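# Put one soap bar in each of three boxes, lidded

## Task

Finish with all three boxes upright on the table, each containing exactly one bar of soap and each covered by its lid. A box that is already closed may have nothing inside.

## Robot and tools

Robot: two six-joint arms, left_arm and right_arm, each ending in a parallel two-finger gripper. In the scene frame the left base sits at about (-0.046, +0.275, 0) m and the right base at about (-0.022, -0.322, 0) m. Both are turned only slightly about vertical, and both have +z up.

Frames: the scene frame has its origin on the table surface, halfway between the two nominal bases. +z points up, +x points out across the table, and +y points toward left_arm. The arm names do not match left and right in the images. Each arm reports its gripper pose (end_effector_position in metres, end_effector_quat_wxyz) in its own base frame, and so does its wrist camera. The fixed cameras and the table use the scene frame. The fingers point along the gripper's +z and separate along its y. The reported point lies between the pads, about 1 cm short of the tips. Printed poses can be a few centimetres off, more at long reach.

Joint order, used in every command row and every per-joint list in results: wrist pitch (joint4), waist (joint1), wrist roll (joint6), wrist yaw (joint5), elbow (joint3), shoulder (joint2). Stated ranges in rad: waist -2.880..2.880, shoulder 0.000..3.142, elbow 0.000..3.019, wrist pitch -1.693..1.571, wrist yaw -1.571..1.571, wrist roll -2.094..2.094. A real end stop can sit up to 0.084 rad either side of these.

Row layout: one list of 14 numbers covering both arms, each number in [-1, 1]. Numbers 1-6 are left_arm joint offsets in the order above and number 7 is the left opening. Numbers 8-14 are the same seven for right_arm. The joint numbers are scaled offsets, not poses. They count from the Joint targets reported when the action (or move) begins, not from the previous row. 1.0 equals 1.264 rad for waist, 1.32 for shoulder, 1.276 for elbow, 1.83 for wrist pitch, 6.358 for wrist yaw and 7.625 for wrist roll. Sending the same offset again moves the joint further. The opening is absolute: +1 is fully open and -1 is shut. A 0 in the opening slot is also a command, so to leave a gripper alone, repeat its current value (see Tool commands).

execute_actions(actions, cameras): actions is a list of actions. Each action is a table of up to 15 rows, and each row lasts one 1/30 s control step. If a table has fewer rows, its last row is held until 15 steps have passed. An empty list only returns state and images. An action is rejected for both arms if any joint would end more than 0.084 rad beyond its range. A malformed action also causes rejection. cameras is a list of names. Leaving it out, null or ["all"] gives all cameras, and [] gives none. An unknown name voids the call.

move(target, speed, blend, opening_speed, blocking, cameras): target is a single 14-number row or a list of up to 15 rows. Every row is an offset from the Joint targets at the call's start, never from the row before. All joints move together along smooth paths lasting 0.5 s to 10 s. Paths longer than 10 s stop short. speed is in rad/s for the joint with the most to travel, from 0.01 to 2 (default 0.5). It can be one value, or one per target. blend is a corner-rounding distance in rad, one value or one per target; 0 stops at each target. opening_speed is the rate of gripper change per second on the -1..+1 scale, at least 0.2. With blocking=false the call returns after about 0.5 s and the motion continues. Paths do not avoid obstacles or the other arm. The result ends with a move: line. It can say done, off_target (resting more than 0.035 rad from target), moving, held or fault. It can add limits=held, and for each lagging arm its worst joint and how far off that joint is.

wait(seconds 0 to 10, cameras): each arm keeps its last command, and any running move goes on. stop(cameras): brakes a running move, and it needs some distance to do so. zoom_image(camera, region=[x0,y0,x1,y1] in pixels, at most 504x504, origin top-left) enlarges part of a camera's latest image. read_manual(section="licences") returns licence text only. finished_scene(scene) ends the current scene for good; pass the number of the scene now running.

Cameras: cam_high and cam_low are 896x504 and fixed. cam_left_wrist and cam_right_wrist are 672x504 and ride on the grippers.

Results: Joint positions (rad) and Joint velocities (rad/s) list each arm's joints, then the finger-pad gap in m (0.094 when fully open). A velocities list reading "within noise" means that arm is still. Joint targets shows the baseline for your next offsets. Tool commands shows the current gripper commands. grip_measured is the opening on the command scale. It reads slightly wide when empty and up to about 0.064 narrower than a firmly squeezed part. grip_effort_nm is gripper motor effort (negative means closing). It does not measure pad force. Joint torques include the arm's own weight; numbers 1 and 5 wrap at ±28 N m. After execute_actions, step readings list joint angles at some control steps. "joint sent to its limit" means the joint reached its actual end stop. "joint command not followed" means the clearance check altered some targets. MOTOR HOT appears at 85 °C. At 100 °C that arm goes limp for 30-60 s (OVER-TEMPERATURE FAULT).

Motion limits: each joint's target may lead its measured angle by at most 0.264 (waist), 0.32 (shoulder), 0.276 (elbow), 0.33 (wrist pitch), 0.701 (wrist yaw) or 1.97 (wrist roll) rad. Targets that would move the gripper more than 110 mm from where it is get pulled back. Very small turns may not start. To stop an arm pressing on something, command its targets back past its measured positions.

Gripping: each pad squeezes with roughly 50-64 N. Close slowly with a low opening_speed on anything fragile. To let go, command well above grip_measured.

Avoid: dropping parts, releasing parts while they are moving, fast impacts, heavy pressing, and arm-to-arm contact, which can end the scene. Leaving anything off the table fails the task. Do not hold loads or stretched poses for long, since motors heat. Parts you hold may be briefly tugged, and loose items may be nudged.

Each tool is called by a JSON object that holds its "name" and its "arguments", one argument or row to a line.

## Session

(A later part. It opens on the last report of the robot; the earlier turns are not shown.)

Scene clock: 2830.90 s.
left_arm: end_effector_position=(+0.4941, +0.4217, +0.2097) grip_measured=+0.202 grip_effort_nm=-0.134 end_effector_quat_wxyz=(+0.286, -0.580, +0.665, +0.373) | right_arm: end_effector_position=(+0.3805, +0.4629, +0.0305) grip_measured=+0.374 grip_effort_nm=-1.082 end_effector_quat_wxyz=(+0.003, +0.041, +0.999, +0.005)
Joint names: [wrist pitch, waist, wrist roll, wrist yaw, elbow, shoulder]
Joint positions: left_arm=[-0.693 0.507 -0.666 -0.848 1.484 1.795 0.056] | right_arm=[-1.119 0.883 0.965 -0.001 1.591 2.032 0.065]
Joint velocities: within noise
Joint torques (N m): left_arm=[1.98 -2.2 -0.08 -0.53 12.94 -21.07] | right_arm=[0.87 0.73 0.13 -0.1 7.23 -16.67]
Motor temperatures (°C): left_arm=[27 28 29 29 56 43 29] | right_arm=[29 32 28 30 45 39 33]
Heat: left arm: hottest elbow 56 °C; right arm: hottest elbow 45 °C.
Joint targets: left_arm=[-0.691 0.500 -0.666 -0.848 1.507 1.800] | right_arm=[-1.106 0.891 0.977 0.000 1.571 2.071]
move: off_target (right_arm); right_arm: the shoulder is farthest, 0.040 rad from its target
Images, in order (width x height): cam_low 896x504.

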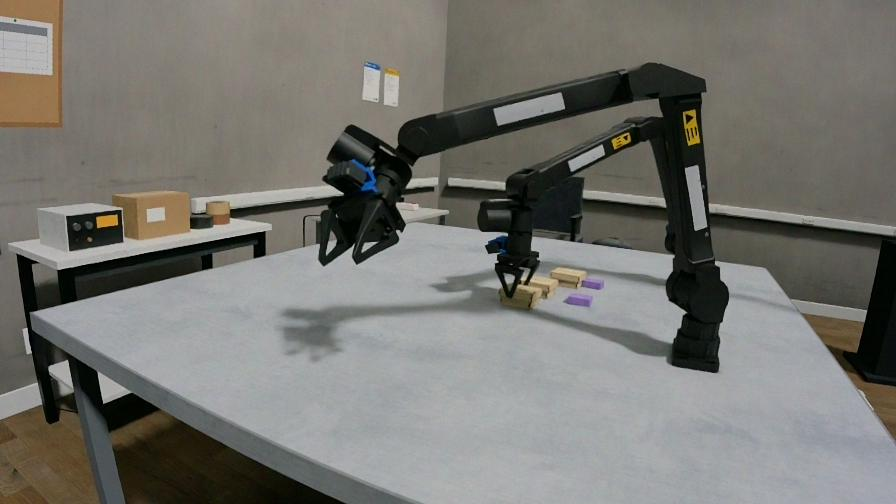

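{"name": "move", "arguments": {
  "target": [0,0,0,0,0,0,0.2,0,0,0,0,0,-0.012,0.2],
  "speed": 0.1,
  "cameras": []
}}

{"name": "move", "arguments": {
  "target": [0,0,0,0,0,0,0.2,0,0,0,0,0,0,0.75],
  "opening_speed": 0.4,
  "cameras": ["cam_low"]
}}

{"name": "move", "arguments": {
  "target": [
    [0,0,0,0,0,0,0.2,-0.0656,0,0,0,0.0784,-0.0682,0.75],
    [0,0,0,0,0,0,0.2,-0.14,0,0,0,0.13,-0.2,0.75]
  ],
  "speed": [0.12,0.3],
  "blend": 0.02
}}

{"name": "zoom_image", "arguments": {
  "camera": "cam_low",
  "region": [490, 250, 620, 320]
}}

{"name": "zoom_image", "arguments": {
  "camera": "cam_high",
  "region": [350, 190, 450, 290]
}}

Scene clock: 2846.60 s.
left_arm: end_effector_position=(+0.4941, +0.4217, +0.2097) grip_measured=+0.202 grip_effort_nm=-0.139 end_effector_quat_wxyz=(+0.286, -0.580, +0.665, +0.373) | right_arm: end_effector_position=(+0.3805, +0.4629, +0.0305) grip_measured=+0.374 grip_effort_nm=-1.077 end_effector_quat_wxyz=(+0.003, +0.041, +0.999, +0.005)
Joint names: [wrist pitch, waist, wrist roll, wrist yaw, elbow, shoulder]
Joint positions: left_arm=[-0.693 0.507 -0.666 -0.848 1.484 1.795 0.056] | right_arm=[-1.119 0.883 0.965 -0.001 1.591 2.032 0.065]
Joint velocities: within noise
Joint torques (N m): left_arm=[1.98 -2.2 -0.08 -0.53 12.94 -21.01] | right_arm=[0.85 0.73 0.11 -0.1 7.21 -17.96]
Motor temperatures (°C): left_arm=[27 28 29 29 56 43 29] | right_arm=[29 32 28 30 45 39 33]
Heat: left arm: hottest elbow 56 °C; right arm: hottest elbow 45 °C.
Joint targets: left_arm=[-0.691 0.500 -0.666 -0.848 1.507 1.800] | right_arm=[-1.106 0.891 0.976 0.000 1.571 2.056]
move: done
No camera images: "cameras" was empty.

Scene clock: 2848.30 s.
left_arm: end_effector_position=(+0.4941, +0.4217, +0.2097) grip_measured=+0.202 grip_effort_nm=-0.134 end_effector_quat_wxyz=(+0.286, -0.580, +0.665, +0.373) | right_arm: end_effector_position=(+0.3795, +0.4618, +0.0285) grip_measured=+0.748 grip_effort_nm=0.042 end_effector_quat_wxyz=(+0.002, +0.041, +0.999, +0.004)
Joint names: [wrist pitch, waist, wrist roll, wrist yaw, elbow, shoulder]
Joint positions: left_arm=[-0.693 0.507 -0.666 -0.848 1.484 1.795 0.056] | right_arm=[-1.115 0.883 0.965 -0.001 1.585 2.032 0.082]
Joint velocities: within noise
Joint torques (N m): left_arm=[1.98 -2.2 -0.09 -0.52 12.94 -21.01] | right_arm=[0.72 0.73 0.11 -0.1 7.65 -17.9]
Motor temperatures (°C): left_arm=[27 28 29 29 56 43 29] | right_arm=[29 32 28 30 45 39 33]
Heat: left arm: hottest elbow 56 °C; right arm: hottest elbow 45 °C.
Joint targets: left_arm=[-0.691 0.500 -0.666 -0.848 1.507 1.800] | right_arm=[-1.106 0.891 0.976 0.000 1.571 2.056]
move: done
Images, in order (width x height): cam_low 896x504.

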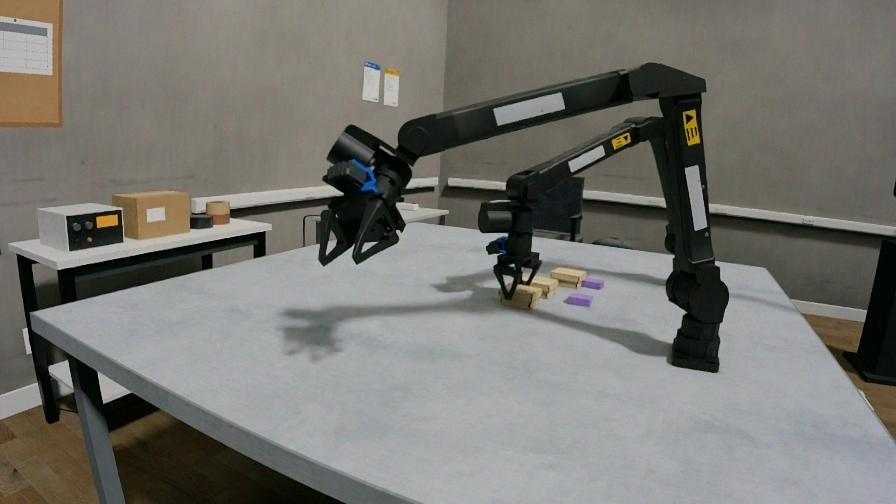

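Scene clock: 2850.43 s.
left_arm: end_effector_position=(+0.4941, +0.4217, +0.2097) grip_measured=+0.202 grip_effort_nm=-0.134 end_effector_quat_wxyz=(+0.286, -0.580, +0.665, +0.373) | right_arm: end_effector_position=(+0.3671, +0.4466, +0.2042) grip_measured=+0.748 grip_effort_nm=0.042 end_effector_quat_wxyz=(+0.035, +0.041, +0.997, +0.047)
Joint names: [wrist pitch, waist, wrist roll, wrist yaw, elbow, shoulder]
Joint positions: left_arm=[-0.693 0.507 -0.666 -0.848 1.484 1.795 0.056] | right_arm=[-1.355 0.883 0.966 -0.001 1.688 1.786 0.082]
Joint velocities: within noise
Joint torques (N m): left_arm=[1.98 -2.2 -0.08 -0.53 12.94 -21.01] | right_arm=[0.39 0.73 0.11 -0.1 14.12 -17.08]
Motor temperatures (°C): left_arm=[27 28 29 29 56 43 29] | right_arm=[29 32 28 30 45 39 33]
Heat: left arm: hottest elbow 56 °C; right arm: hottest elbow 45 °C.
Joint targets: left_arm=[-0.691 0.500 -0.666 -0.848 1.507 1.800] | right_arm=[-1.363 0.891 0.977 0.000 1.737 1.792]
move: off_target (right_arm); right_arm: the elbow is farthest, 0.049 rad from its target

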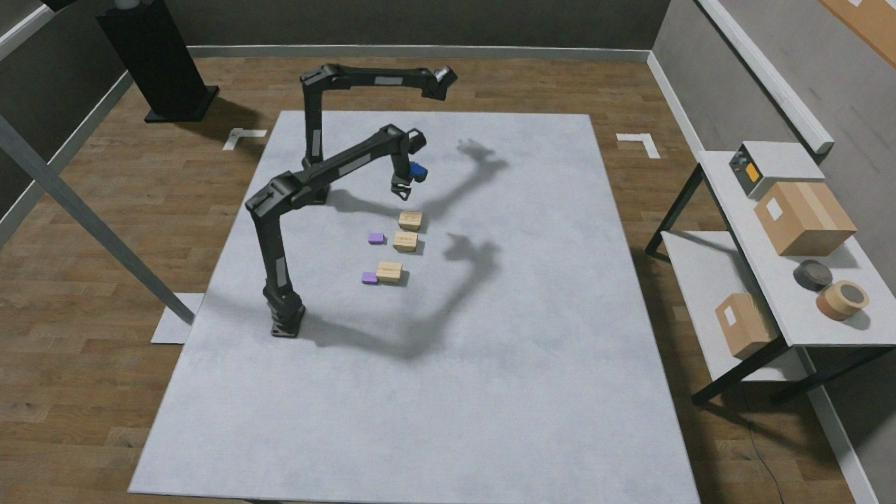

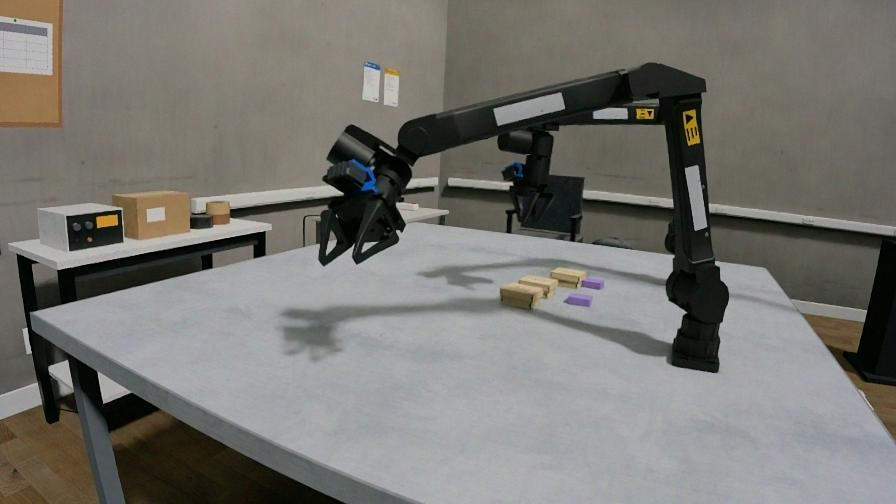

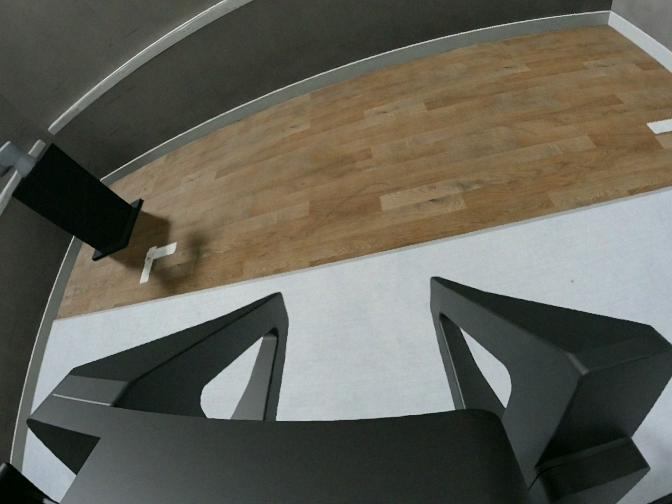

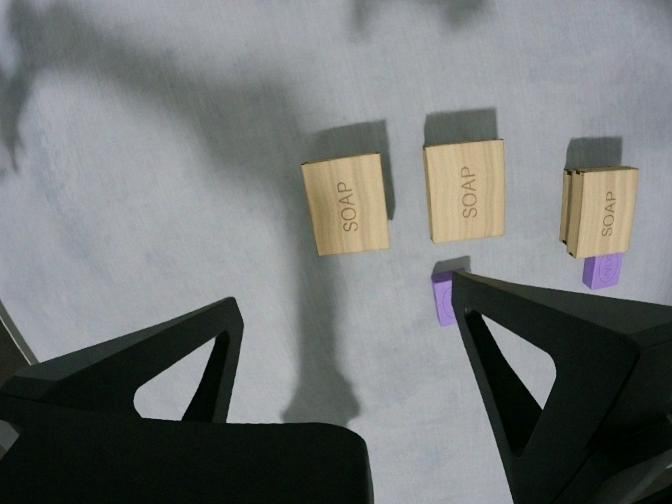

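Scaled by 3.877 from the camera's 896x504 image, which has a finer 1280x720 frame.

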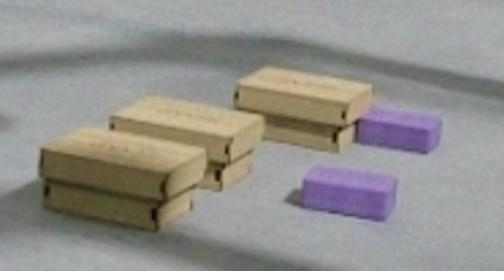

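Scaled by 5.040 from the camera's 896x504 image, which has a finer 1280x720 frame.

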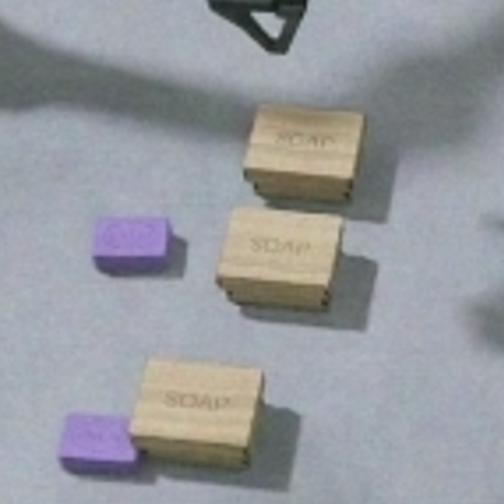

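{"name": "finished_scene", "arguments": {
  "scene": 1
}}

The scene is finished: the task was done.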